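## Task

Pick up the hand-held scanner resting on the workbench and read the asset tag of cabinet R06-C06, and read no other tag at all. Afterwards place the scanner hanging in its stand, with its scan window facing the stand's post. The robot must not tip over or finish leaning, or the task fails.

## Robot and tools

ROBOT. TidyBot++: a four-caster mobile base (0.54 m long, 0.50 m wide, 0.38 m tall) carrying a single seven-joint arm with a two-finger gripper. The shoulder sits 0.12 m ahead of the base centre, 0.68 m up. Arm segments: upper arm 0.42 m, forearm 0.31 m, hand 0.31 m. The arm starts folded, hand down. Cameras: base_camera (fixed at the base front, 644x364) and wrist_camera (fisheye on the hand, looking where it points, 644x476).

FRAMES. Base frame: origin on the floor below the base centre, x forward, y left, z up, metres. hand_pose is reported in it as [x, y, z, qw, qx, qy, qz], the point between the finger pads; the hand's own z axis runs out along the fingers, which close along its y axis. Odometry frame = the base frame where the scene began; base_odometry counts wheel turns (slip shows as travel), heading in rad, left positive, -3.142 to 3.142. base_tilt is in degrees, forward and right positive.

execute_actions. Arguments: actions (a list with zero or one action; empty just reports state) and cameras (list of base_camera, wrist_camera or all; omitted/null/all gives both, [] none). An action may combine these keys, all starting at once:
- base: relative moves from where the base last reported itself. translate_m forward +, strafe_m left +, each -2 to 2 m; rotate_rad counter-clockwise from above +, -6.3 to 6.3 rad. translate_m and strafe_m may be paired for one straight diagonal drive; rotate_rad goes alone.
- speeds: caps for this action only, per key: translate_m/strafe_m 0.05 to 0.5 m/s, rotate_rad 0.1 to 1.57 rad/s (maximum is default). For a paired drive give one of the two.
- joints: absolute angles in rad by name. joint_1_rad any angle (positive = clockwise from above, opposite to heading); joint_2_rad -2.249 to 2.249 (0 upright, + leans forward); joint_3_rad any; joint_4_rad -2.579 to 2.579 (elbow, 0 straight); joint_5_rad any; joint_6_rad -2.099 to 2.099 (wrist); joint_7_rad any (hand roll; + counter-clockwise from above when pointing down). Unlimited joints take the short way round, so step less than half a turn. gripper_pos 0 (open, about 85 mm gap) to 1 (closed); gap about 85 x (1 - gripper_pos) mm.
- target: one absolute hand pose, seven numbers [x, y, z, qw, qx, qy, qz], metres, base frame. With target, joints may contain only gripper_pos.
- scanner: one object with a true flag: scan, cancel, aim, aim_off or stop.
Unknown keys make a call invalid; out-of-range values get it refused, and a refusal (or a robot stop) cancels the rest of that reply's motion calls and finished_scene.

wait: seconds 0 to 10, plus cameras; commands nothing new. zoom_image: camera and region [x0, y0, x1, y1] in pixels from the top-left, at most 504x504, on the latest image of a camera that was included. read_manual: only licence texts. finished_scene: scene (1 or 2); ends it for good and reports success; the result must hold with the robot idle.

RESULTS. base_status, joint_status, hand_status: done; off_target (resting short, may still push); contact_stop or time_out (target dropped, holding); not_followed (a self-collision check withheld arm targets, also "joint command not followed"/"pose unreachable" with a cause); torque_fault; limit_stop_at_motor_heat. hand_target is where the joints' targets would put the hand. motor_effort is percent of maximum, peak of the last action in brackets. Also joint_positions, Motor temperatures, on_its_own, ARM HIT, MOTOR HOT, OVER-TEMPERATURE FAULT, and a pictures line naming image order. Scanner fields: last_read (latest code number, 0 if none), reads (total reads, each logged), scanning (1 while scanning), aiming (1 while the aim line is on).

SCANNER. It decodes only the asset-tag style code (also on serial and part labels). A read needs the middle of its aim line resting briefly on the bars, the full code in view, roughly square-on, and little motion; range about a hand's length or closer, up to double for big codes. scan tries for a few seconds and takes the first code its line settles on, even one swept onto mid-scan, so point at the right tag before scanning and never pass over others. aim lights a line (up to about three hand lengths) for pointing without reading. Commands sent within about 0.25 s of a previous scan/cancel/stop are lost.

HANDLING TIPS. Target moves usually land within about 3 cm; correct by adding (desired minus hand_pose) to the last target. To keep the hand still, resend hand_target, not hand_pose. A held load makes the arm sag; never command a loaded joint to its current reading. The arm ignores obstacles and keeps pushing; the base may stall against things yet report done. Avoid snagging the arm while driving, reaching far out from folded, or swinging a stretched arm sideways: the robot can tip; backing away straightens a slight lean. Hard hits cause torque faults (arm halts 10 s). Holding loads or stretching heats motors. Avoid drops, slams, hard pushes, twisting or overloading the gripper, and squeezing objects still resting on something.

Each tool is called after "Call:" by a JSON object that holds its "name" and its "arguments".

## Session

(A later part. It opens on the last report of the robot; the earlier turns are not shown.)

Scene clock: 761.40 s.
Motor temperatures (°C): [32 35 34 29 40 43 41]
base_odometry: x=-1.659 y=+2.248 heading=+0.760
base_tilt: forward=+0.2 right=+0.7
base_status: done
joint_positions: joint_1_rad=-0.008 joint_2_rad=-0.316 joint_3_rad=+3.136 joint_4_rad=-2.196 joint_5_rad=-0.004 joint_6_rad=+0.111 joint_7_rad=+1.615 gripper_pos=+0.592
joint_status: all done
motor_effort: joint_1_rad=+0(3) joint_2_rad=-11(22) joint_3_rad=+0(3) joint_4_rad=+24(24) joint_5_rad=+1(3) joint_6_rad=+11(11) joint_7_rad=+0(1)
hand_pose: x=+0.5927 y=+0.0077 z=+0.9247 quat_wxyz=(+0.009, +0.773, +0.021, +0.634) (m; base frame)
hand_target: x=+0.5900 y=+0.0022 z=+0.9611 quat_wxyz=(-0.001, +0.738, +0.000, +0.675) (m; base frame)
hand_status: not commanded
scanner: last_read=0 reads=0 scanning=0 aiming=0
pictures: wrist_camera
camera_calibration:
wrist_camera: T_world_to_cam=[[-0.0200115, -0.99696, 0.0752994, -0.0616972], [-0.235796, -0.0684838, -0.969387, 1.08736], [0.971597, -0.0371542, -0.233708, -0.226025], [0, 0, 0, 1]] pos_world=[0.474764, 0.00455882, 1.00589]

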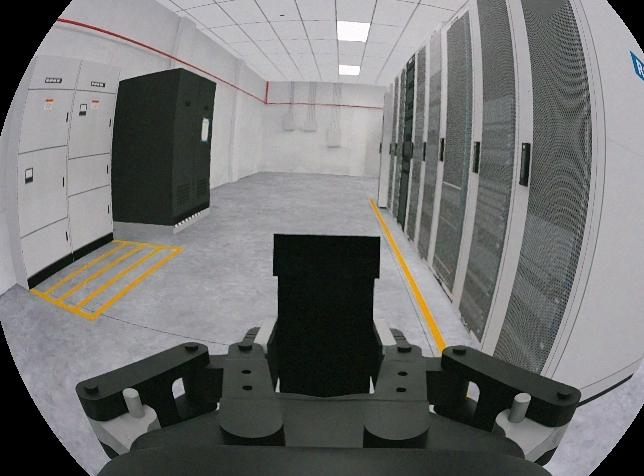

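Call:
{"name": "execute_actions", "arguments": {"actions": [{"base": {"translate_m": 1.5}}], "cameras": []}}

Call:
{"name": "execute_actions", "arguments": {"actions": [{"base": {"rotate_rad": -0.9}}], "cameras": ["wrist_camera"]}}

Call:
{"name": "zoom_image", "arguments": {"camera": "wrist_camera", "region": [250, 100, 500, 350]}}

Scene clock: 810.03 s.
Motor temperatures (°C): [32 34 34 29 40 43 41]
base_odometry: x=-0.571 y=+3.280 heading=+0.760
base_tilt: forward=+0.3 right=+0.7
base_status: done
joint_positions: joint_1_rad=-0.008 joint_2_rad=-0.327 joint_3_rad=+3.136 joint_4_rad=-2.199 joint_5_rad=-0.004 joint_6_rad=+0.117 joint_7_rad=+1.613 gripper_pos=+0.592
joint_status: not commanded
motor_effort: joint_1_rad=-1(2) joint_2_rad=-11(14) joint_3_rad=+0(1) joint_4_rad=+24(25) joint_5_rad=+1(1) joint_6_rad=+11(12) joint_7_rad=+0(0)
hand_pose: x=+0.5900 y=+0.0077 z=+0.9298 quat_wxyz=(+0.009, +0.769, +0.020, +0.639) (m; base frame)
hand_target: x=+0.5900 y=+0.0022 z=+0.9611 quat_wxyz=(-0.001, +0.738, +0.000, +0.675) (m; base frame)
hand_status: not commanded
scanner: last_read=0 reads=0 scanning=0 aiming=0
pictures: none
No camera images: "cameras" was empty.

Scene clock: 811.87 s.
Motor temperatures (°C): [32 34 34 29 40 43 41]
base_odometry: x=-0.571 y=+3.280 heading=-0.140
base_tilt: forward=+0.3 right=+0.7
base_status: done
joint_positions: joint_1_rad=-0.003 joint_2_rad=-0.327 joint_3_rad=+3.141 joint_4_rad=-2.199 joint_5_rad=-0.004 joint_6_rad=+0.117 joint_7_rad=+1.613 gripper_pos=+0.592
joint_status: not commanded
motor_effort: joint_1_rad=-1(3) joint_2_rad=-11(12) joint_3_rad=-1(3) joint_4_rad=+24(25) joint_5_rad=+1(2) joint_6_rad=+11(12) joint_7_rad=+0(1)
hand_pose: x=+0.5901 y=+0.0025 z=+0.9299 quat_wxyz=(+0.012, +0.769, +0.016, +0.639) (m; base frame)
hand_target: x=+0.5900 y=+0.0022 z=+0.9611 quat_wxyz=(-0.001, +0.738, +0.000, +0.675) (m; base frame)
hand_status: not commanded
scanner: last_read=0 reads=0 scanning=0 aiming=0
pictures: wrist_camera
camera_calibration:
wrist_camera: T_world_to_cam=[[-0.0315082, -0.996916, 0.0718739, -0.0574074], [-0.222976, -0.0630865, -0.97278, 1.08699], [0.974315, -0.0466767, -0.220301, -0.236518], [0, 0, 0, 1]] pos_world=[0.471007, 0.000304233, 1.00943]

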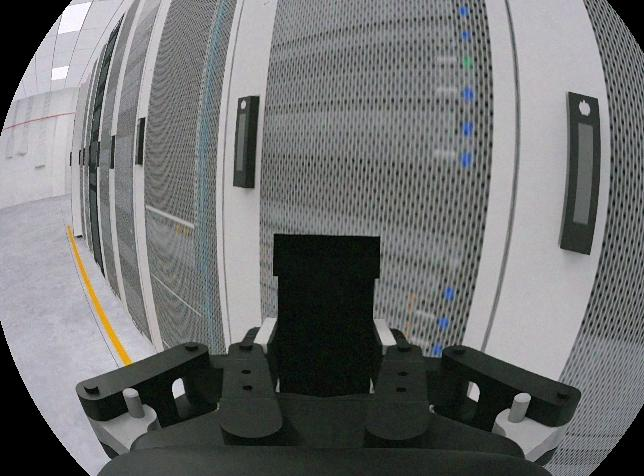

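Scaled by 2.016.

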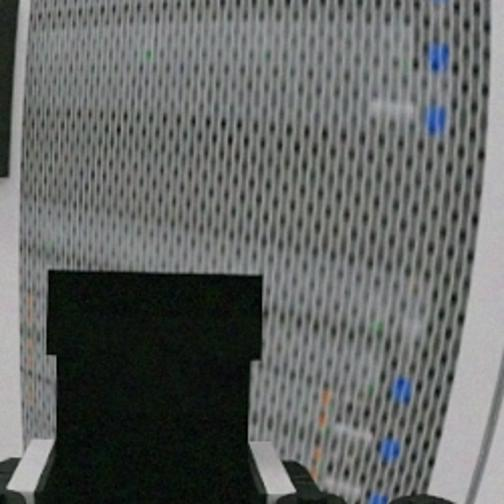

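Call:
{"name": "execute_actions", "arguments": {"actions": [{"joints": {"joint_6_rad": 0.8}}], "cameras": ["wrist_camera", "base_camera"]}}

Scene clock: 817.70 s.
Motor temperatures (°C): [32 34 34 29 40 43 41]
base_odometry: x=-0.571 y=+3.280 heading=-0.140
base_tilt: forward=+0.2 right=+0.7
base_status: not commanded
joint_positions: joint_1_rad=-0.003 joint_2_rad=-0.330 joint_3_rad=+3.141 joint_4_rad=-2.207 joint_5_rad=-0.004 joint_6_rad=+0.713 joint_7_rad=+1.613 gripper_pos=+0.592
joint_status: all done
motor_effort: joint_1_rad=-1(1) joint_2_rad=-10(13) joint_3_rad=-1(1) joint_4_rad=+23(27) joint_5_rad=+1(1) joint_6_rad=+11(13) joint_7_rad=+0(0)
hand_pose: x=+0.5683 y=+0.0017 z=+1.1082 quat_wxyz=(+0.016, +0.550, +0.010, +0.835) (m; base frame)
hand_target: x=+0.5515 y=+0.0022 z=+1.1410 quat_wxyz=(-0.001, +0.506, +0.000, +0.863) (m; base frame)
hand_status: not commanded
scanner: last_read=0 reads=0 scanning=0 aiming=0
pictures: base_camera, wrist_camera
camera_calibration:
wrist_camera: T_world_to_cam=[[-0.0682755, -0.996838, 0.0406443, -0.016188], [0.356733, -0.0624388, -0.932117, 0.881036], [0.931708, -0.0491416, 0.359868, -0.794699], [0, 0, 0, 1]] pos_world=[0.425027, -0.000178715, 1.10787]

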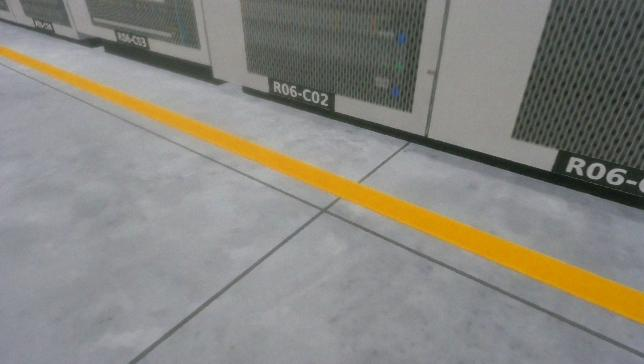

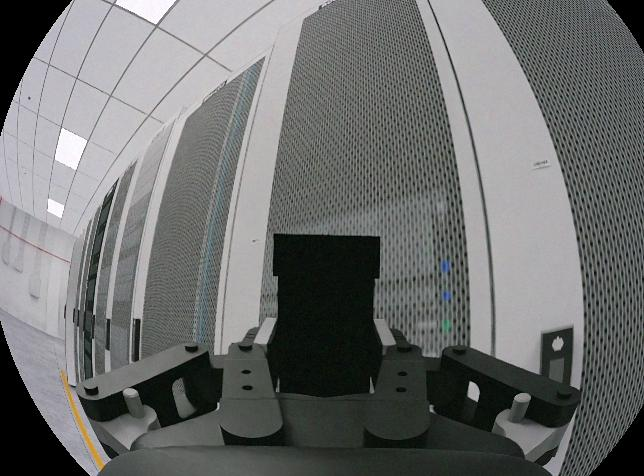

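Call:
{"name": "zoom_image", "arguments": {"camera": "wrist_camera", "region": [500, 130, 580, 200]}}

Call:
{"name": "zoom_image", "arguments": {"camera": "wrist_camera", "region": [220, 210, 290, 270]}}

Scaled by 6.300.

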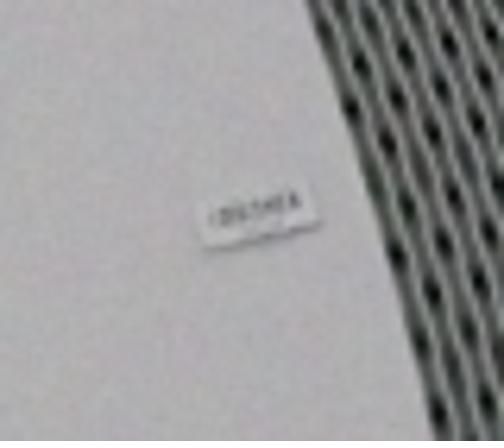

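Scaled by 7.200.

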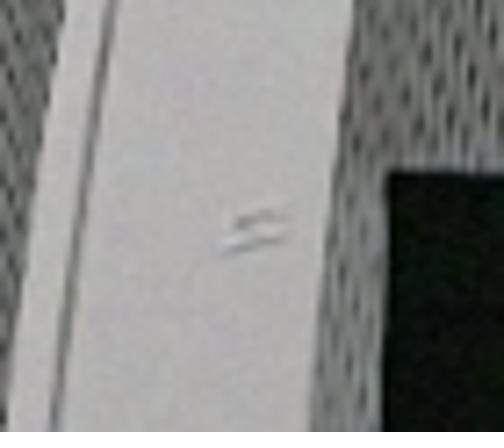

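Call:
{"name": "execute_actions", "arguments": {"actions": [{"base": {"rotate_rad": -0.671}, "joints": {"joint_6_rad": 0.5, "joint_2_rad": -0.5}}], "cameras": []}}

Call:
{"name": "execute_actions", "arguments": {"actions": [{"base": {"strafe_m": 1.6, "translate_m": -0.08}}], "cameras": ["wrist_camera", "base_camera"]}}

Call:
{"name": "execute_actions", "arguments": {"actions": [{"base": {"strafe_m": 1.5, "translate_m": -0.08}}], "cameras": ["wrist_camera", "base_camera"]}}

Scene clock: 855.70 s.
Motor temperatures (°C): [32 34 34 29 39 43 41]
base_odometry: x=-0.571 y=+3.280 heading=-0.810
base_tilt: forward=+0.2 right=+0.7
base_status: done
joint_positions: joint_1_rad=-0.002 joint_2_rad=-0.483 joint_3_rad=+3.142 joint_4_rad=-2.207 joint_5_rad=-0.004 joint_6_rad=+0.553 joint_7_rad=+1.613 gripper_pos=+0.592
joint_status: all done
motor_effort: joint_1_rad=+0(2) joint_2_rad=-6(13) joint_3_rad=+0(3) joint_4_rad=+24(25) joint_5_rad=+1(2) joint_6_rad=+11(12) joint_7_rad=+0(1)
hand_pose: x=+0.5209 y=+0.0012 z=+1.1276 quat_wxyz=(+0.016, +0.552, +0.010, +0.833) (m; base frame)
hand_target: x=+0.5191 y=+0.0022 z=+1.1233 quat_wxyz=(-0.001, +0.565, +0.000, +0.825) (m; base frame)
hand_status: not commanded
scanner: last_read=0 reads=0 scanning=0 aiming=0
pictures: none
No camera images: "cameras" was empty.

Scene clock: 860.27 s.
Motor temperatures (°C): [32 34 34 29 39 43 41]
base_odometry: x=+0.535 y=+4.440 heading=-0.811
base_tilt: forward=+0.2 right=+0.7
base_status: done
joint_positions: joint_1_rad=-0.002 joint_2_rad=-0.483 joint_3_rad=+3.141 joint_4_rad=-2.207 joint_5_rad=-0.004 joint_6_rad=+0.553 joint_7_rad=+1.613 gripper_pos=+0.592
joint_status: not commanded
motor_effort: joint_1_rad=+0(2) joint_2_rad=-5(6) joint_3_rad=+0(3) joint_4_rad=+24(25) joint_5_rad=+1(2) joint_6_rad=+11(11) joint_7_rad=+0(1)
hand_pose: x=+0.5209 y=+0.0015 z=+1.1276 quat_wxyz=(+0.016, +0.552, +0.010, +0.833) (m; base frame)
hand_target: x=+0.5191 y=+0.0022 z=+1.1233 quat_wxyz=(-0.001, +0.565, +0.000, +0.825) (m; base frame)
hand_status: not commanded
scanner: last_read=0 reads=0 scanning=0 aiming=0
pictures: base_camera, wrist_camera
camera_calibration:
wrist_camera: T_world_to_cam=[[-0.0679549, -0.996854, 0.0407915, -0.0207859], [0.350247, -0.0621199, -0.934595, 0.92217], [0.934189, -0.0492232, 0.353366, -0.751525], [0, 0, 0, 1]] pos_world=[0.377666, -0.00042786, 1.12827]

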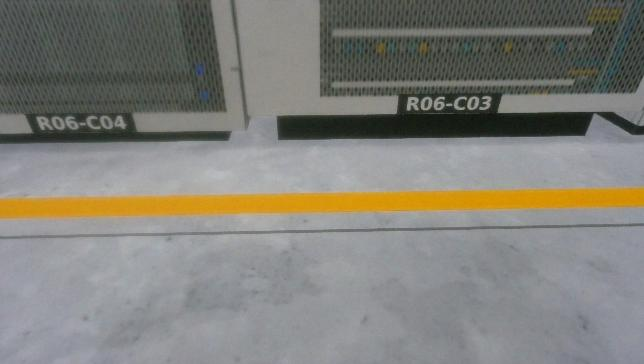

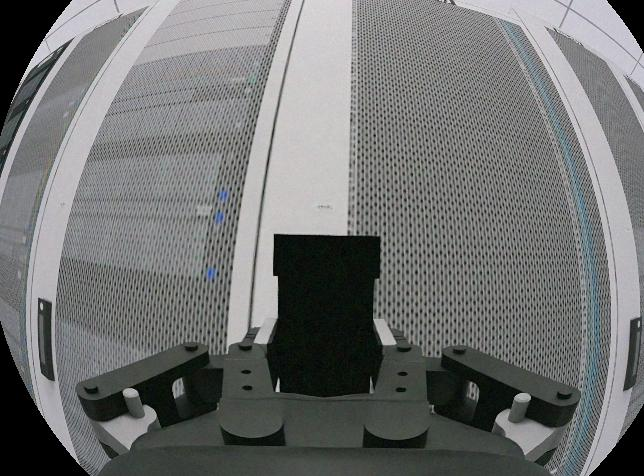

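Scene clock: 864.63 s.
Motor temperatures (°C): [32 34 34 29 39 43 41]
base_odometry: x=+1.568 y=+5.530 heading=-0.812
base_tilt: forward=+0.1 right=+0.7
base_status: done
joint_positions: joint_1_rad=-0.002 joint_2_rad=-0.483 joint_3_rad=+3.141 joint_4_rad=-2.207 joint_5_rad=-0.004 joint_6_rad=+0.553 joint_7_rad=+1.613 gripper_pos=+0.592
joint_status: not commanded
motor_effort: joint_1_rad=+0(2) joint_2_rad=-5(6) joint_3_rad=+0(3) joint_4_rad=+24(25) joint_5_rad=+1(2) joint_6_rad=+11(11) joint_7_rad=+0(1)
hand_pose: x=+0.5209 y=+0.0016 z=+1.1276 quat_wxyz=(+0.016, +0.552, +0.010, +0.833) (m; base frame)
hand_target: x=+0.5191 y=+0.0022 z=+1.1233 quat_wxyz=(-0.001, +0.565, +0.000, +0.825) (m; base frame)
hand_status: not commanded
scanner: last_read=0 reads=0 scanning=0 aiming=0
pictures: base_camera, wrist_camera
camera_calibration:
wrist_camera: T_world_to_cam=[[-0.0677822, -0.996865, 0.0408241, -0.0208159], [0.350248, -0.0620894, -0.934597, 0.922173], [0.934201, -0.0490504, 0.353359, -0.751515], [0, 0, 0, 1]] pos_world=[0.377666, -0.000355638, 1.12826]

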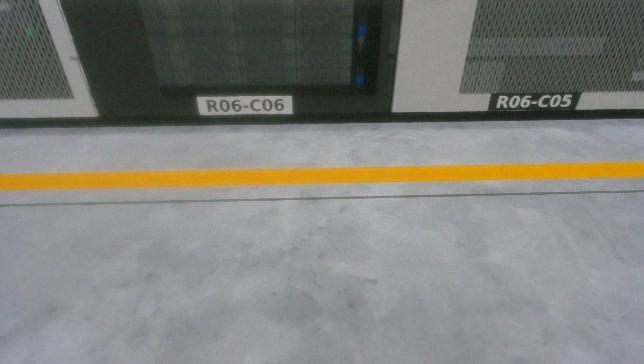

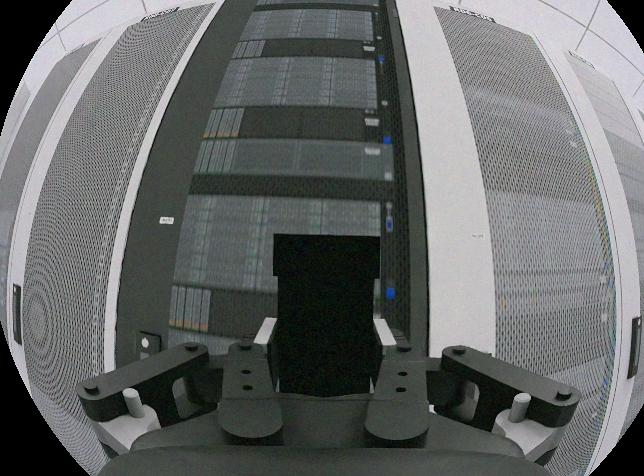

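Call:
{"name": "zoom_image", "arguments": {"camera": "wrist_camera", "region": [130, 190, 210, 250]}}

Call:
{"name": "zoom_image", "arguments": {"camera": "wrist_camera", "region": [130, 0, 430, 240]}}

Call:
{"name": "zoom_image", "arguments": {"camera": "wrist_camera", "region": [460, 210, 510, 260]}}

Scaled by 6.300.

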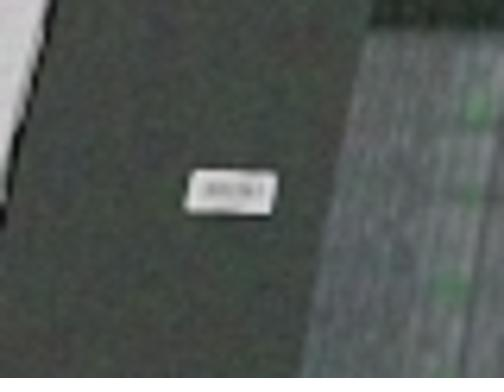

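Scaled by 1.680.

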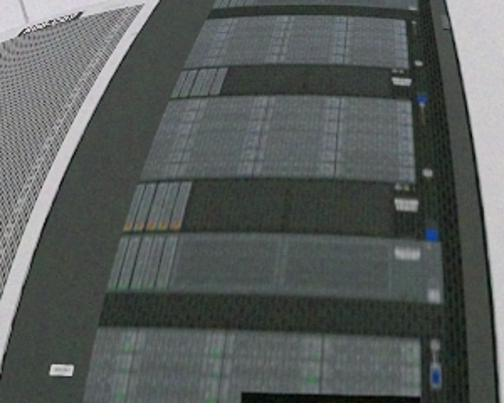

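Scaled by 10.080.

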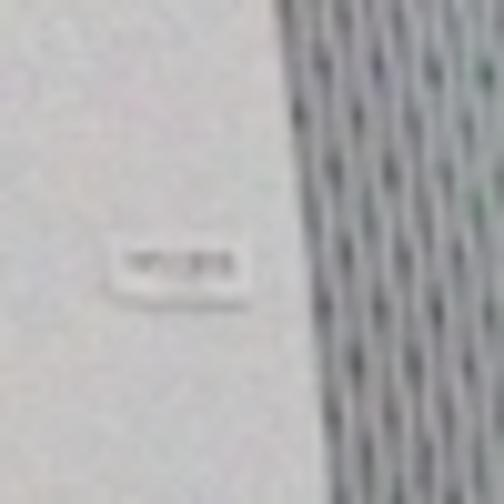

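Call:
{"name": "execute_actions", "arguments": {"actions": [{"joints": {"joint_1_rad": 0.0, "joint_2_rad": 0.25, "joint_3_rad": 3.14, "joint_4_rad": -0.823, "joint_5_rad": 1.61, "joint_6_rad": 1.635, "joint_7_rad": 2.69}}], "cameras": ["wrist_camera"]}}

Scene clock: 904.93 s.
Motor temperatures (°C): [32 34 34 29 39 43 41]
base_odometry: x=+1.568 y=+5.530 heading=-0.812
base_tilt: forward=+0.3 right=+0.7
base_status: not commanded
joint_positions: joint_1_rad=-0.002 joint_2_rad=+0.242 joint_3_rad=+3.141 joint_4_rad=-0.839 joint_5_rad=+1.556 joint_6_rad=+1.570 joint_7_rad=+2.644 gripper_pos=+0.592
joint_status: all done
motor_effort: joint_1_rad=+0(2) joint_2_rad=-25(26) joint_3_rad=-3(4) joint_4_rad=+16(26) joint_5_rad=-8(9) joint_6_rad=-5(12) joint_7_rad=+0(1)
hand_pose: x=+0.4948 y=+0.3130 z=+1.2421 quat_wxyz=(+0.499, -0.497, +0.496, +0.507) (m; base frame)
hand_target: x=+0.4872 y=+0.3118 z=+1.2192 quat_wxyz=(+0.485, -0.537, +0.494, +0.483) (m; base frame)
hand_status: not commanded
scanner: last_read=0 reads=0 scanning=0 aiming=0
pictures: wrist_camera
camera_calibration:
wrist_camera: T_world_to_cam=[[-0.998331, -0.054385, -0.019434, 0.523475], [-0.0164534, -0.054725, 0.998366, -1.1641], [-0.0553597, 0.997019, 0.0537388, -0.217993], [0, 0, 0, 1]] pos_world=[0.49138, 0.182107, 1.18408]

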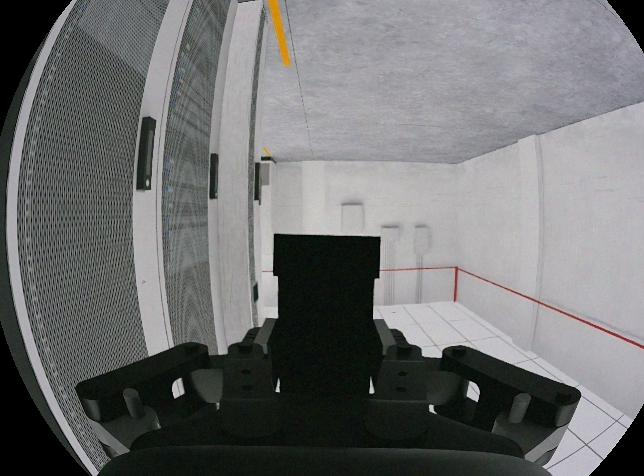

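Call:
{"name": "execute_actions", "arguments": {"actions": [{"base": {"translate_m": 0.15, "strafe_m": -0.12}, "scanner": {"aim": true}}], "cameras": ["wrist_camera", "base_camera"]}}

Call:
{"name": "zoom_image", "arguments": {"camera": "wrist_camera", "region": [0, 240, 200, 476]}}

Scene clock: 920.27 s.
Motor temperatures (°C): [32 34 34 29 39 43 41]
base_odometry: x=+1.584 y=+5.339 heading=-0.811
base_tilt: forward=+0.2 right=+0.7
base_status: done
joint_positions: joint_1_rad=+0.004 joint_2_rad=+0.258 joint_3_rad=+3.142 joint_4_rad=-0.835 joint_5_rad=+1.564 joint_6_rad=+1.576 joint_7_rad=+2.646 gripper_pos=+0.592
joint_status: not commanded
motor_effort: joint_1_rad=-1(3) joint_2_rad=-26(30) joint_3_rad=-3(5) joint_4_rad=+16(17) joint_5_rad=-8(9) joint_6_rad=-5(6) joint_7_rad=+0(0)
hand_pose: x=+0.5044 y=+0.3108 z=+1.2340 quat_wxyz=(+0.495, -0.496, +0.503, +0.506) (m; base frame)
hand_target: x=+0.4872 y=+0.3118 z=+1.2192 quat_wxyz=(+0.485, -0.537, +0.494, +0.483) (m; base frame)
hand_status: not commanded
scanner: last_read=0 reads=0 scanning=0 aiming=1
pictures: base_camera, wrist_camera
camera_calibration:
wrist_camera: T_world_to_cam=[[-0.998705, -0.0500582, -0.00912295, 0.518898], [-0.00690194, -0.0443634, 0.998992, -1.1648], [-0.0504124, 0.997761, 0.0439604, -0.205436], [0, 0, 0, 1]] pos_world=[0.49983, 0.179276, 1.17739]

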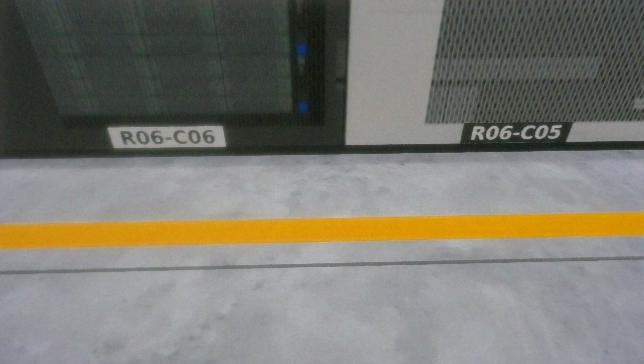

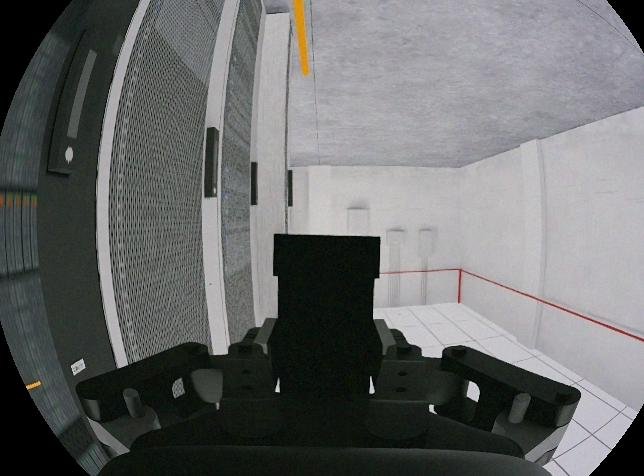

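Scaled by 2.136.

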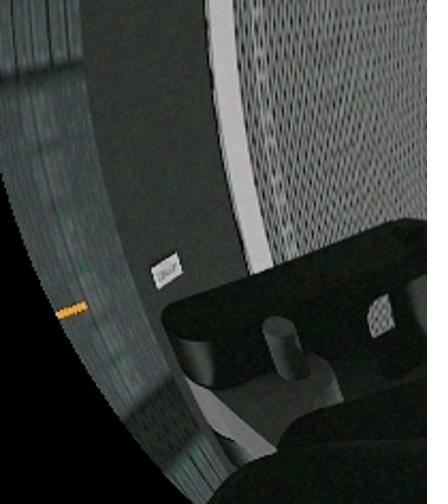

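Call:
{"name": "zoom_image", "arguments": {"camera": "wrist_camera", "region": [60, 350, 100, 380]}}

Scaled by 12.600.

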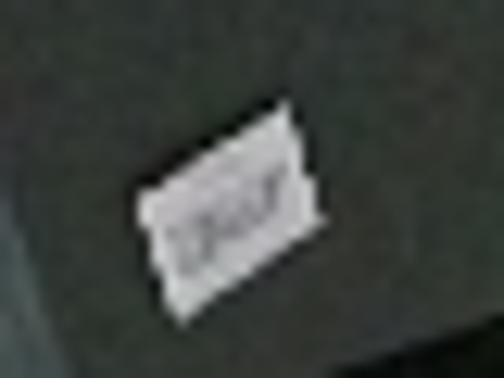

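Call:
{"name": "execute_actions", "arguments": {"actions": [{"base": {"translate_m": 0.03, "strafe_m": 0.094}, "speeds": {"strafe_m": 0.2}}], "cameras": ["wrist_camera"]}}

Call:
{"name": "zoom_image", "arguments": {"camera": "wrist_camera", "region": [0, 330, 100, 430]}}

Scene clock: 956.83 s.
Motor temperatures (°C): [32 34 34 29 39 43 41]
base_odometry: x=+1.673 y=+5.382 heading=-0.811
base_tilt: forward=+0.3 right=+0.7
base_status: done
joint_positions: joint_1_rad=+0.000 joint_2_rad=+0.257 joint_3_rad=+3.142 joint_4_rad=-0.834 joint_5_rad=+1.565 joint_6_rad=+1.577 joint_7_rad=+2.646 gripper_pos=+0.592
joint_status: not commanded
motor_effort: joint_1_rad=+0(3) joint_2_rad=-26(27) joint_3_rad=-3(4) joint_4_rad=+16(17) joint_5_rad=-8(9) joint_6_rad=-5(5) joint_7_rad=+0(0)
hand_pose: x=+0.5025 y=+0.3122 z=+1.2343 quat_wxyz=(+0.495, -0.497, +0.501, +0.506) (m; base frame)
hand_target: x=+0.4872 y=+0.3118 z=+1.2192 quat_wxyz=(+0.485, -0.537, +0.494, +0.483) (m; base frame)
hand_status: not commanded
scanner: last_read=0 reads=0 scanning=0 aiming=1
pictures: wrist_camera
camera_calibration:
wrist_camera: T_world_to_cam=[[-0.998498, -0.0537299, -0.010739, 0.520157], [-0.00838801, -0.0437917, 0.999005, -1.16457], [-0.0541468, 0.997595, 0.0432753, -0.20416], [0, 0, 0, 1]] pos_world=[0.498553, 0.180618, 1.17784]

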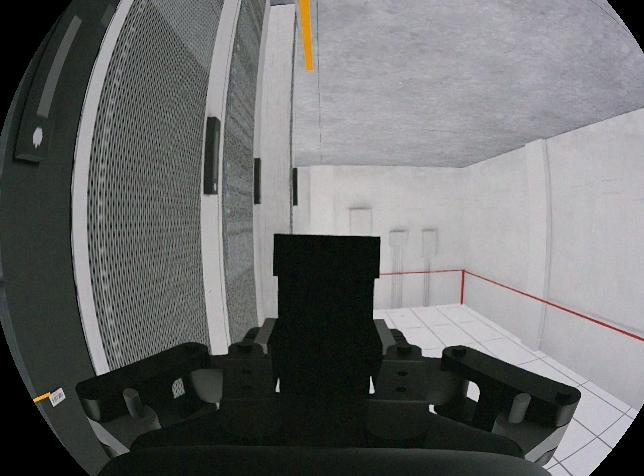

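Scaled by 5.040.

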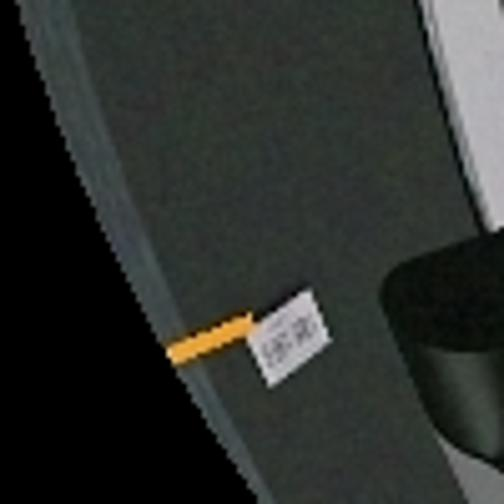

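Call:
{"name": "execute_actions", "arguments": {"actions": [{"base": {"translate_m": 0.035, "strafe_m": 0.02}, "joints": {"joint_7_rad": 2.72}, "speeds": {"strafe_m": 0.1}}], "cameras": ["wrist_camera"]}}

Call:
{"name": "zoom_image", "arguments": {"camera": "wrist_camera", "region": [0, 330, 100, 430]}}

Scene clock: 1012.17 s.
Motor temperatures (°C): [32 34 34 29 39 43 41]
base_odometry: x=+1.712 y=+5.370 heading=-0.811
base_tilt: forward=+0.3 right=+0.6
base_status: done
joint_positions: joint_1_rad=+0.000 joint_2_rad=+0.254 joint_3_rad=+3.142 joint_4_rad=-0.834 joint_5_rad=+1.565 joint_6_rad=+1.577 joint_7_rad=+2.682 gripper_pos=+0.592
joint_status: all done
motor_effort: joint_1_rad=+0(2) joint_2_rad=-25(29) joint_3_rad=-3(5) joint_4_rad=+16(17) joint_5_rad=-8(9) joint_6_rad=-5(5) joint_7_rad=+0(1)
hand_pose: x=+0.5011 y=+0.3122 z=+1.2350 quat_wxyz=(+0.504, -0.507, +0.492, +0.497) (m; base frame)
hand_target: x=+0.4872 y=+0.3118 z=+1.2192 quat_wxyz=(+0.492, -0.544, +0.486, +0.475) (m; base frame)
hand_status: not commanded
scanner: last_read=0 reads=0 scanning=0 aiming=1
pictures: wrist_camera
camera_calibration:
wrist_camera: T_world_to_cam=[[-0.997315, -0.0541262, -0.0493344, 0.565954], [-0.0470138, -0.0433411, 0.997954, -1.14477], [-0.0561536, 0.997593, 0.04068, -0.200049], [0, 0, 0, 1]] pos_world=[0.499381, 0.180585, 1.17849]

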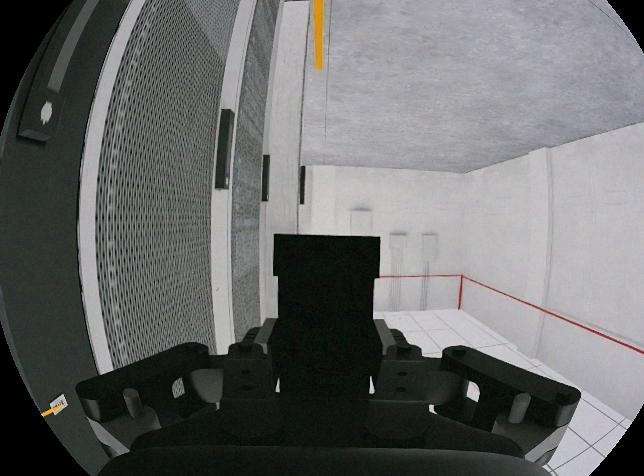

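Scaled by 5.040.

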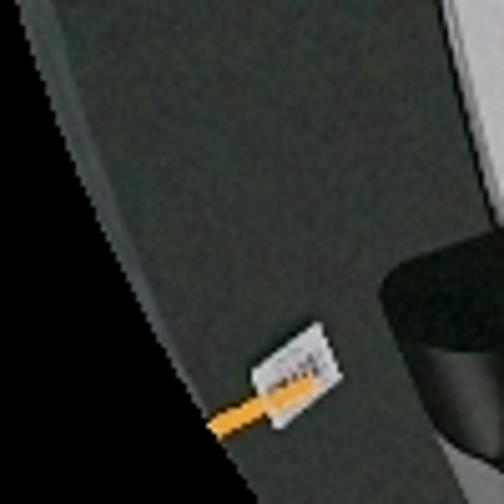

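Call:
{"name": "zoom_image", "arguments": {"camera": "wrist_camera", "region": [38, 385, 78, 425]}}

Scaled by 12.600.

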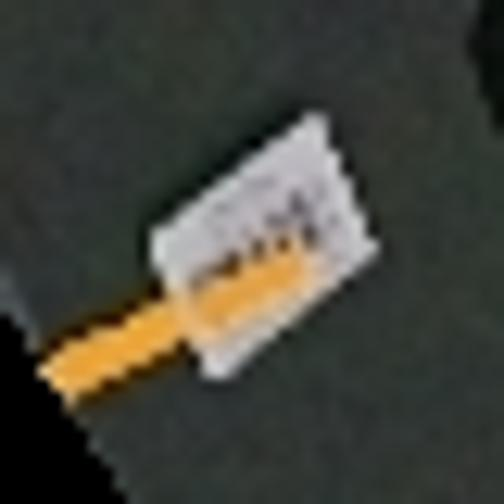

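Call:
{"name": "execute_actions", "arguments": {"actions": [{"base": {"strafe_m": 0.017}, "speeds": {"strafe_m": 0.1}}], "cameras": ["wrist_camera"]}}

Call:
{"name": "zoom_image", "arguments": {"camera": "wrist_camera", "region": [28, 385, 78, 435]}}

Scene clock: 1079.37 s.
Motor temperatures (°C): [32 35 34 29 39 43 41]
base_odometry: x=+1.725 y=+5.382 heading=-0.811
base_tilt: forward=+0.3 right=+0.7
base_status: done
joint_positions: joint_1_rad=-0.003 joint_2_rad=+0.254 joint_3_rad=+3.142 joint_4_rad=-0.834 joint_5_rad=+1.566 joint_6_rad=+1.578 joint_7_rad=+2.682 gripper_pos=+0.592
joint_status: not commanded
motor_effort: joint_1_rad=+0(4) joint_2_rad=-26(27) joint_3_rad=-3(5) joint_4_rad=+16(17) joint_5_rad=-8(9) joint_6_rad=-5(5) joint_7_rad=+0(0)
hand_pose: x=+0.5000 y=+0.3135 z=+1.2349 quat_wxyz=(+0.503, -0.508, +0.491, +0.497) (m; base frame)
hand_target: x=+0.4872 y=+0.3118 z=+1.2192 quat_wxyz=(+0.492, -0.544, +0.486, +0.475) (m; base frame)
hand_status: not commanded
scanner: last_read=0 reads=0 scanning=0 aiming=1
pictures: wrist_camera
camera_calibration:
wrist_camera: T_world_to_cam=[[-0.997116, -0.0576566, -0.0493419, 0.565936], [-0.0468912, -0.0431123, 0.997969, -1.1448], [-0.0596667, 0.997405, 0.0402844, -0.199131], [0, 0, 0, 1]] pos_world=[0.498741, 0.18189, 1.17842]

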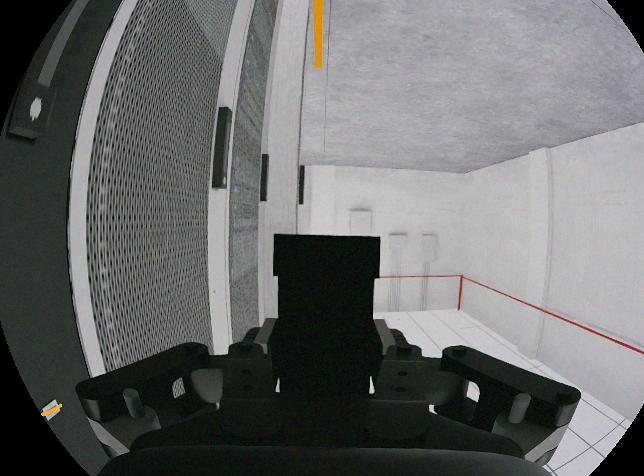

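Scaled by 10.080.

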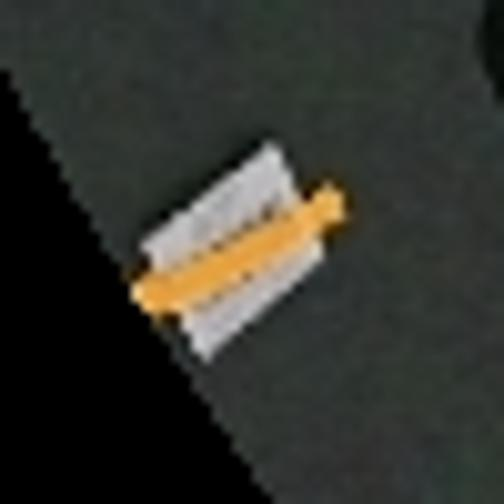

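Call:
{"name": "execute_actions", "arguments": {"actions": [{"scanner": {"scan": true}}], "cameras": ["wrist_camera"]}}

Call:
{"name": "wait", "arguments": {"seconds": 1.0, "cameras": ["wrist_camera"]}}

Scene clock: 1089.30 s.
Motor temperatures (°C): [32 35 34 29 39 43 41]
base_odometry: x=+1.725 y=+5.382 heading=-0.811
base_tilt: forward=+0.2 right=+0.7
base_status: not commanded
joint_positions: joint_1_rad=-0.003 joint_2_rad=+0.254 joint_3_rad=+3.142 joint_4_rad=-0.834 joint_5_rad=+1.566 joint_6_rad=+1.578 joint_7_rad=+2.682 gripper_pos=+0.592
joint_status: not commanded
motor_effort: joint_1_rad=+0(1) joint_2_rad=-26(26) joint_3_rad=-3(3) joint_4_rad=+16(17) joint_5_rad=-8(9) joint_6_rad=-5(5) joint_7_rad=+0(0)
hand_pose: x=+0.5000 y=+0.3135 z=+1.2349 quat_wxyz=(+0.503, -0.508, +0.491, +0.497) (m; base frame)
hand_target: x=+0.4872 y=+0.3118 z=+1.2192 quat_wxyz=(+0.492, -0.544, +0.486, +0.475) (m; base frame)
hand_status: not commanded
scanner: last_read=746440 reads=1 scanning=0 aiming=0
pictures: wrist_camera
camera_calibration:
wrist_camera: T_world_to_cam=[[-0.997116, -0.0576566, -0.0493423, 0.565936], [-0.0468916, -0.0431125, 0.997969, -1.1448], [-0.0596668, 0.997405, 0.0402846, -0.199132], [0, 0, 0, 1]] pos_world=[0.498741, 0.18189, 1.17842]

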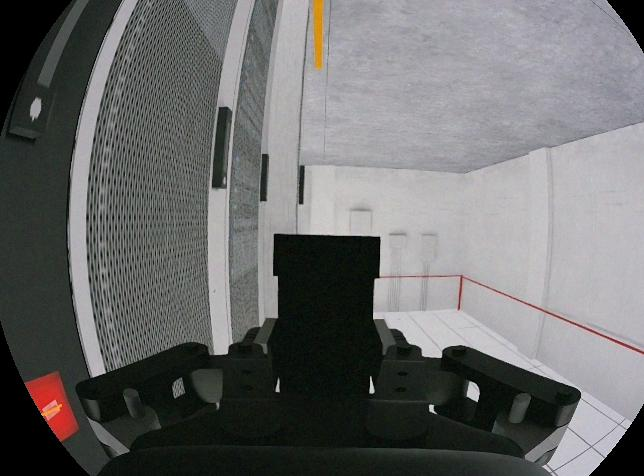

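Scene clock: 1090.30 s.
Motor temperatures (°C): [32 35 34 29 39 43 41]
base_odometry: x=+1.725 y=+5.382 heading=-0.811
base_tilt: forward=+0.3 right=+0.6
base_status: not commanded
joint_positions: joint_1_rad=-0.003 joint_2_rad=+0.254 joint_3_rad=+3.142 joint_4_rad=-0.834 joint_5_rad=+1.566 joint_6_rad=+1.578 joint_7_rad=+2.682 gripper_pos=+0.592
joint_status: not commanded
motor_effort: joint_1_rad=-1(1) joint_2_rad=-25(26) joint_3_rad=-3(3) joint_4_rad=+15(17) joint_5_rad=-9(9) joint_6_rad=-5(5) joint_7_rad=+0(0)
hand_pose: x=+0.5000 y=+0.3135 z=+1.2349 quat_wxyz=(+0.503, -0.508, +0.491, +0.497) (m; base frame)
hand_target: x=+0.4872 y=+0.3118 z=+1.2192 quat_wxyz=(+0.492, -0.544, +0.486, +0.475) (m; base frame)
hand_status: not commanded
wait: 1.00 s; at rest by 0.27 s
scanner: last_read=746440 reads=1 scanning=0 aiming=0
pictures: wrist_camera
camera_calibration:
wrist_camera: T_world_to_cam=[[-0.997116, -0.0576566, -0.0493421, 0.565936], [-0.0468914, -0.0431125, 0.997969, -1.1448], [-0.0596668, 0.997405, 0.0402846, -0.199132], [0, 0, 0, 1]] pos_world=[0.498741, 0.18189, 1.17842]

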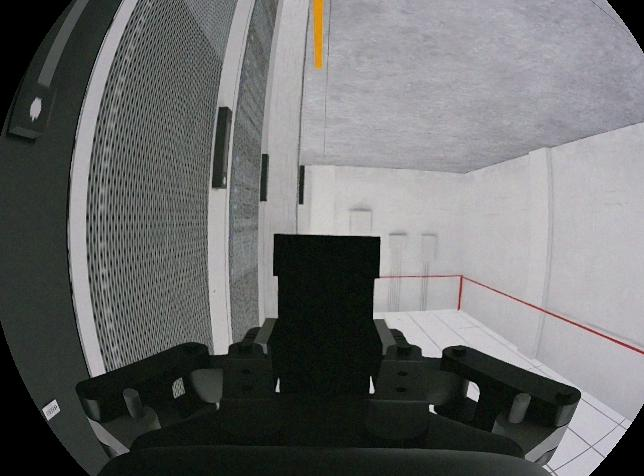

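Call:
{"name": "execute_actions", "arguments": {"actions": [], "cameras": ["base_camera","wrist_camera"]}}

Scene clock: 1169.37 s.
Motor temperatures (°C): [32 35 34 29 39 42 41]
base_odometry: x=+1.725 y=+5.382 heading=-0.811
base_tilt: forward=+0.2 right=+0.6
base_status: not commanded
joint_positions: joint_1_rad=-0.003 joint_2_rad=+0.254 joint_3_rad=+3.142 joint_4_rad=-0.834 joint_5_rad=+1.566 joint_6_rad=+1.578 joint_7_rad=+2.682 gripper_pos=+0.592
joint_status: not commanded
motor_effort: joint_1_rad=+0(1) joint_2_rad=-25(26) joint_3_rad=-3(3) joint_4_rad=+16(17) joint_5_rad=-8(9) joint_6_rad=-5(5) joint_7_rad=+0(0)
hand_pose: x=+0.5000 y=+0.3135 z=+1.2349 quat_wxyz=(+0.503, -0.508, +0.491, +0.497) (m; base frame)
hand_target: x=+0.4872 y=+0.3118 z=+1.2192 quat_wxyz=(+0.492, -0.544, +0.486, +0.475) (m; base frame)
hand_status: not commanded
scanner: last_read=746440 reads=1 scanning=0 aiming=0
pictures: base_camera, wrist_camera
camera_calibration:
wrist_camera: T_world_to_cam=[[-0.997116, -0.0576569, -0.0493421, 0.565936], [-0.0468914, -0.0431123, 0.997969, -1.1448], [-0.0596671, 0.997405, 0.0402844, -0.199131], [0, 0, 0, 1]] pos_world=[0.498741, 0.18189, 1.17842]

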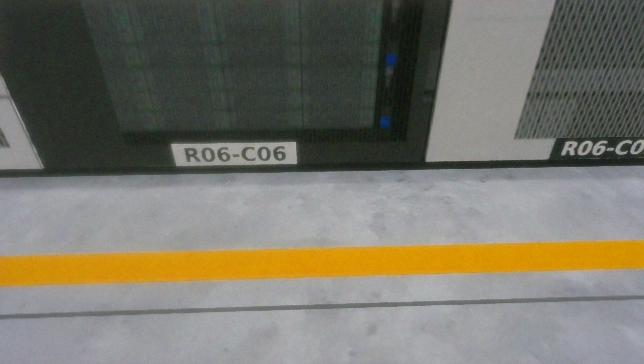

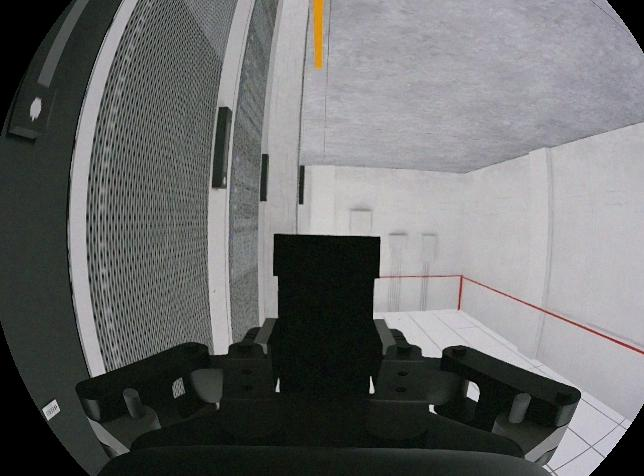

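Call:
{"name": "execute_actions", "arguments": {"actions": [{"base": {"translate_m": -0.12, "strafe_m": -1.99}}], "cameras": ["base_camera"]}}

Call:
{"name": "execute_actions", "arguments": {"actions": [{"base": {"translate_m": -0.03, "strafe_m": -1.99}}], "cameras": ["base_camera"]}}

Call:
{"name": "execute_actions", "arguments": {"actions": [{"base": {"rotate_rad": -1.776}}], "cameras": ["base_camera", "wrist_camera"]}}

Scene clock: 1223.10 s.
Motor temperatures (°C): [32 35 34 29 39 42 41]
base_odometry: x=+0.199 y=+4.099 heading=-0.811
base_tilt: forward=+0.2 right=+0.7
base_status: done
joint_positions: joint_1_rad=-0.002 joint_2_rad=+0.254 joint_3_rad=+3.142 joint_4_rad=-0.834 joint_5_rad=+1.567 joint_6_rad=+1.578 joint_7_rad=+2.682 gripper_pos=+0.592
joint_status: not commanded
motor_effort: joint_1_rad=-1(3) joint_2_rad=-25(29) joint_3_rad=-3(4) joint_4_rad=+16(17) joint_5_rad=-8(9) joint_6_rad=-4(5) joint_7_rad=+0(0)
hand_pose: x=+0.5004 y=+0.3129 z=+1.2348 quat_wxyz=(+0.504, -0.508, +0.492, +0.496) (m; base frame)
hand_target: x=+0.4872 y=+0.3118 z=+1.2192 quat_wxyz=(+0.492, -0.544, +0.486, +0.475) (m; base frame)
hand_status: not commanded
scanner: last_read=746440 reads=1 scanning=0 aiming=0
pictures: base_camera

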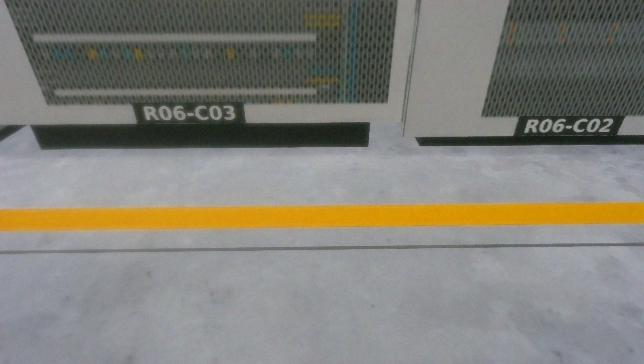

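Scene clock: 1228.47 s.
Motor temperatures (°C): [31 35 34 29 39 42 41]
base_odometry: x=-1.265 y=+2.750 heading=-0.811
base_tilt: forward=+0.3 right=+0.7
base_status: done
joint_positions: joint_1_rad=-0.001 joint_2_rad=+0.254 joint_3_rad=+3.142 joint_4_rad=-0.834 joint_5_rad=+1.567 joint_6_rad=+1.578 joint_7_rad=+2.682 gripper_pos=+0.592
joint_status: not commanded
motor_effort: joint_1_rad=-1(3) joint_2_rad=-26(27) joint_3_rad=-3(4) joint_4_rad=+16(17) joint_5_rad=-8(9) joint_6_rad=-5(5) joint_7_rad=+0(0)
hand_pose: x=+0.5007 y=+0.3126 z=+1.2348 quat_wxyz=(+0.504, -0.508, +0.492, +0.496) (m; base frame)
hand_target: x=+0.4872 y=+0.3118 z=+1.2192 quat_wxyz=(+0.492, -0.544, +0.486, +0.475) (m; base frame)
hand_status: not commanded
scanner: last_read=746440 reads=1 scanning=0 aiming=0
pictures: base_camera

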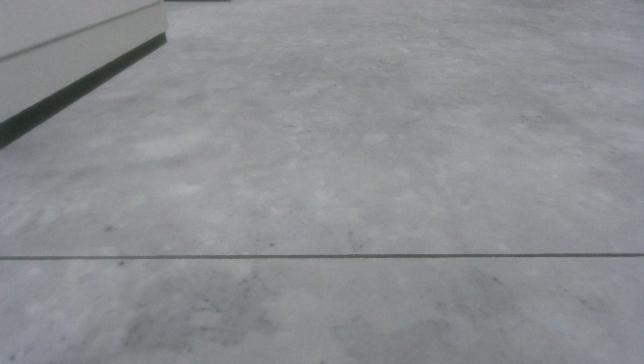

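Scene clock: 1230.97 s.
Motor temperatures (°C): [31 35 34 29 39 42 41]
base_odometry: x=-1.265 y=+2.750 heading=-2.587
base_tilt: forward=+0.3 right=+0.7
base_status: done
joint_positions: joint_1_rad=+0.005 joint_2_rad=+0.264 joint_3_rad=+3.143 joint_4_rad=-0.834 joint_5_rad=+1.567 joint_6_rad=+1.578 joint_7_rad=+2.682 gripper_pos=+0.592
joint_status: not commanded
motor_effort: joint_1_rad=-1(4) joint_2_rad=-26(31) joint_3_rad=-3(6) joint_4_rad=+16(17) joint_5_rad=-9(10) joint_6_rad=-5(5) joint_7_rad=+0(0)
hand_pose: x=+0.5082 y=+0.3101 z=+1.2308 quat_wxyz=(+0.503, -0.504, +0.496, +0.497) (m; base frame)
hand_target: x=+0.4872 y=+0.3118 z=+1.2192 quat_wxyz=(+0.492, -0.544, +0.486, +0.475) (m; base frame)
hand_status: not commanded
scanner: last_read=746440 reads=1 scanning=0 aiming=0
pictures: base_camera, wrist_camera
camera_calibration:
wrist_camera: T_world_to_cam=[[-0.998038, -0.0478584, -0.04037, 0.560108], [-0.0384386, -0.0406134, 0.998435, -1.14609], [-0.0494231, 0.998028, 0.0386941, -0.198529], [0, 0, 0, 1]] pos_world=[0.505143, 0.178397, 1.17459]

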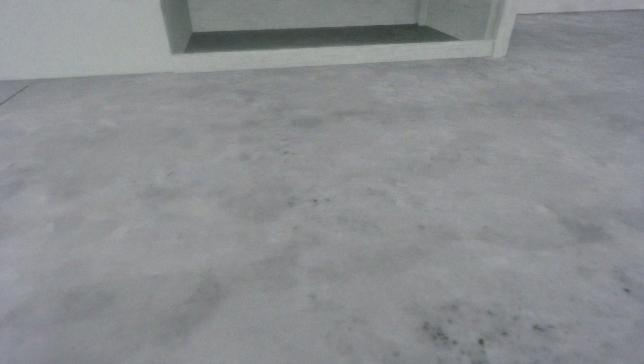

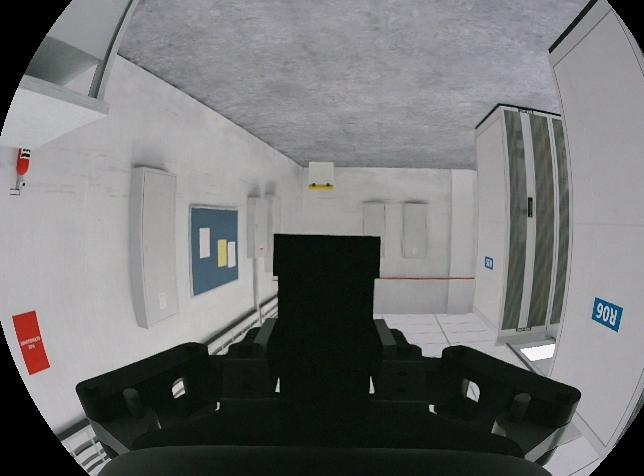

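Call:
{"name": "execute_actions", "arguments": {"actions": [{"base": {"translate_m": 0.93, "strafe_m": -0.40}}], "cameras": ["base_camera", "wrist_camera"]}}

Scene clock: 1248.17 s.
Motor temperatures (°C): [31 35 34 29 39 42 41]
base_odometry: x=-2.267 y=+2.602 heading=-2.587
base_tilt: forward=+0.2 right=+0.7
base_status: done
joint_positions: joint_1_rad=+0.004 joint_2_rad=+0.256 joint_3_rad=+3.143 joint_4_rad=-0.833 joint_5_rad=+1.568 joint_6_rad=+1.578 joint_7_rad=+2.682 gripper_pos=+0.592
joint_status: not commanded
motor_effort: joint_1_rad=-1(2) joint_2_rad=-26(29) joint_3_rad=-3(4) joint_4_rad=+16(17) joint_5_rad=-8(9) joint_6_rad=-4(6) joint_7_rad=+0(0)
hand_pose: x=+0.5034 y=+0.3103 z=+1.2339 quat_wxyz=(+0.505, -0.506, +0.494, +0.495) (m; base frame)
hand_target: x=+0.4872 y=+0.3118 z=+1.2192 quat_wxyz=(+0.492, -0.544, +0.486, +0.475) (m; base frame)
hand_status: not commanded
scanner: last_read=746440 reads=1 scanning=0 aiming=0
pictures: base_camera, wrist_camera
camera_calibration:
wrist_camera: T_world_to_cam=[[-0.997627, -0.0486836, -0.0486796, 0.565782], [-0.0467389, -0.0402377, 0.998096, -1.14486], [-0.0505497, 0.998003, 0.0378668, -0.197487], [0, 0, 0, 1]] pos_world=[0.500947, 0.178571, 1.1777]

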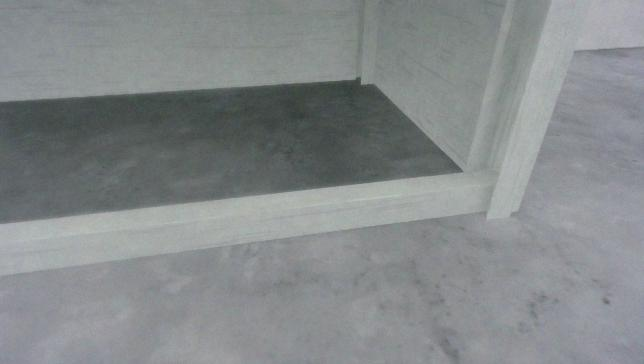

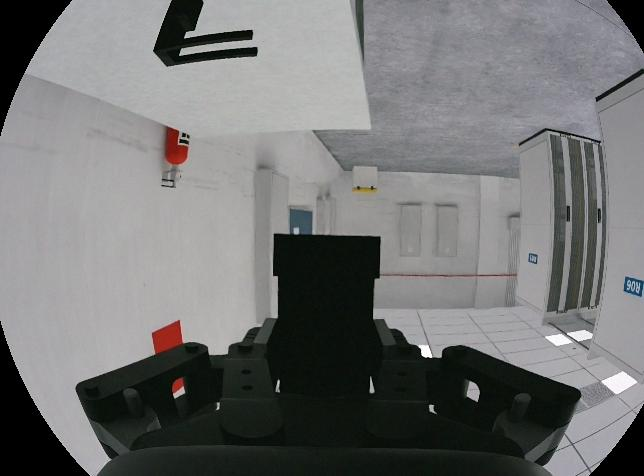

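Call:
{"name": "zoom_image", "arguments": {"camera": "wrist_camera", "region": [100, 0, 300, 140]}}

Scaled by 2.520.

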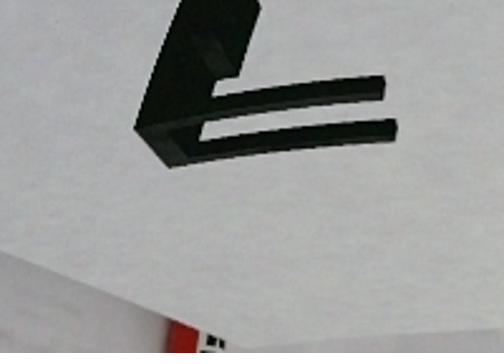

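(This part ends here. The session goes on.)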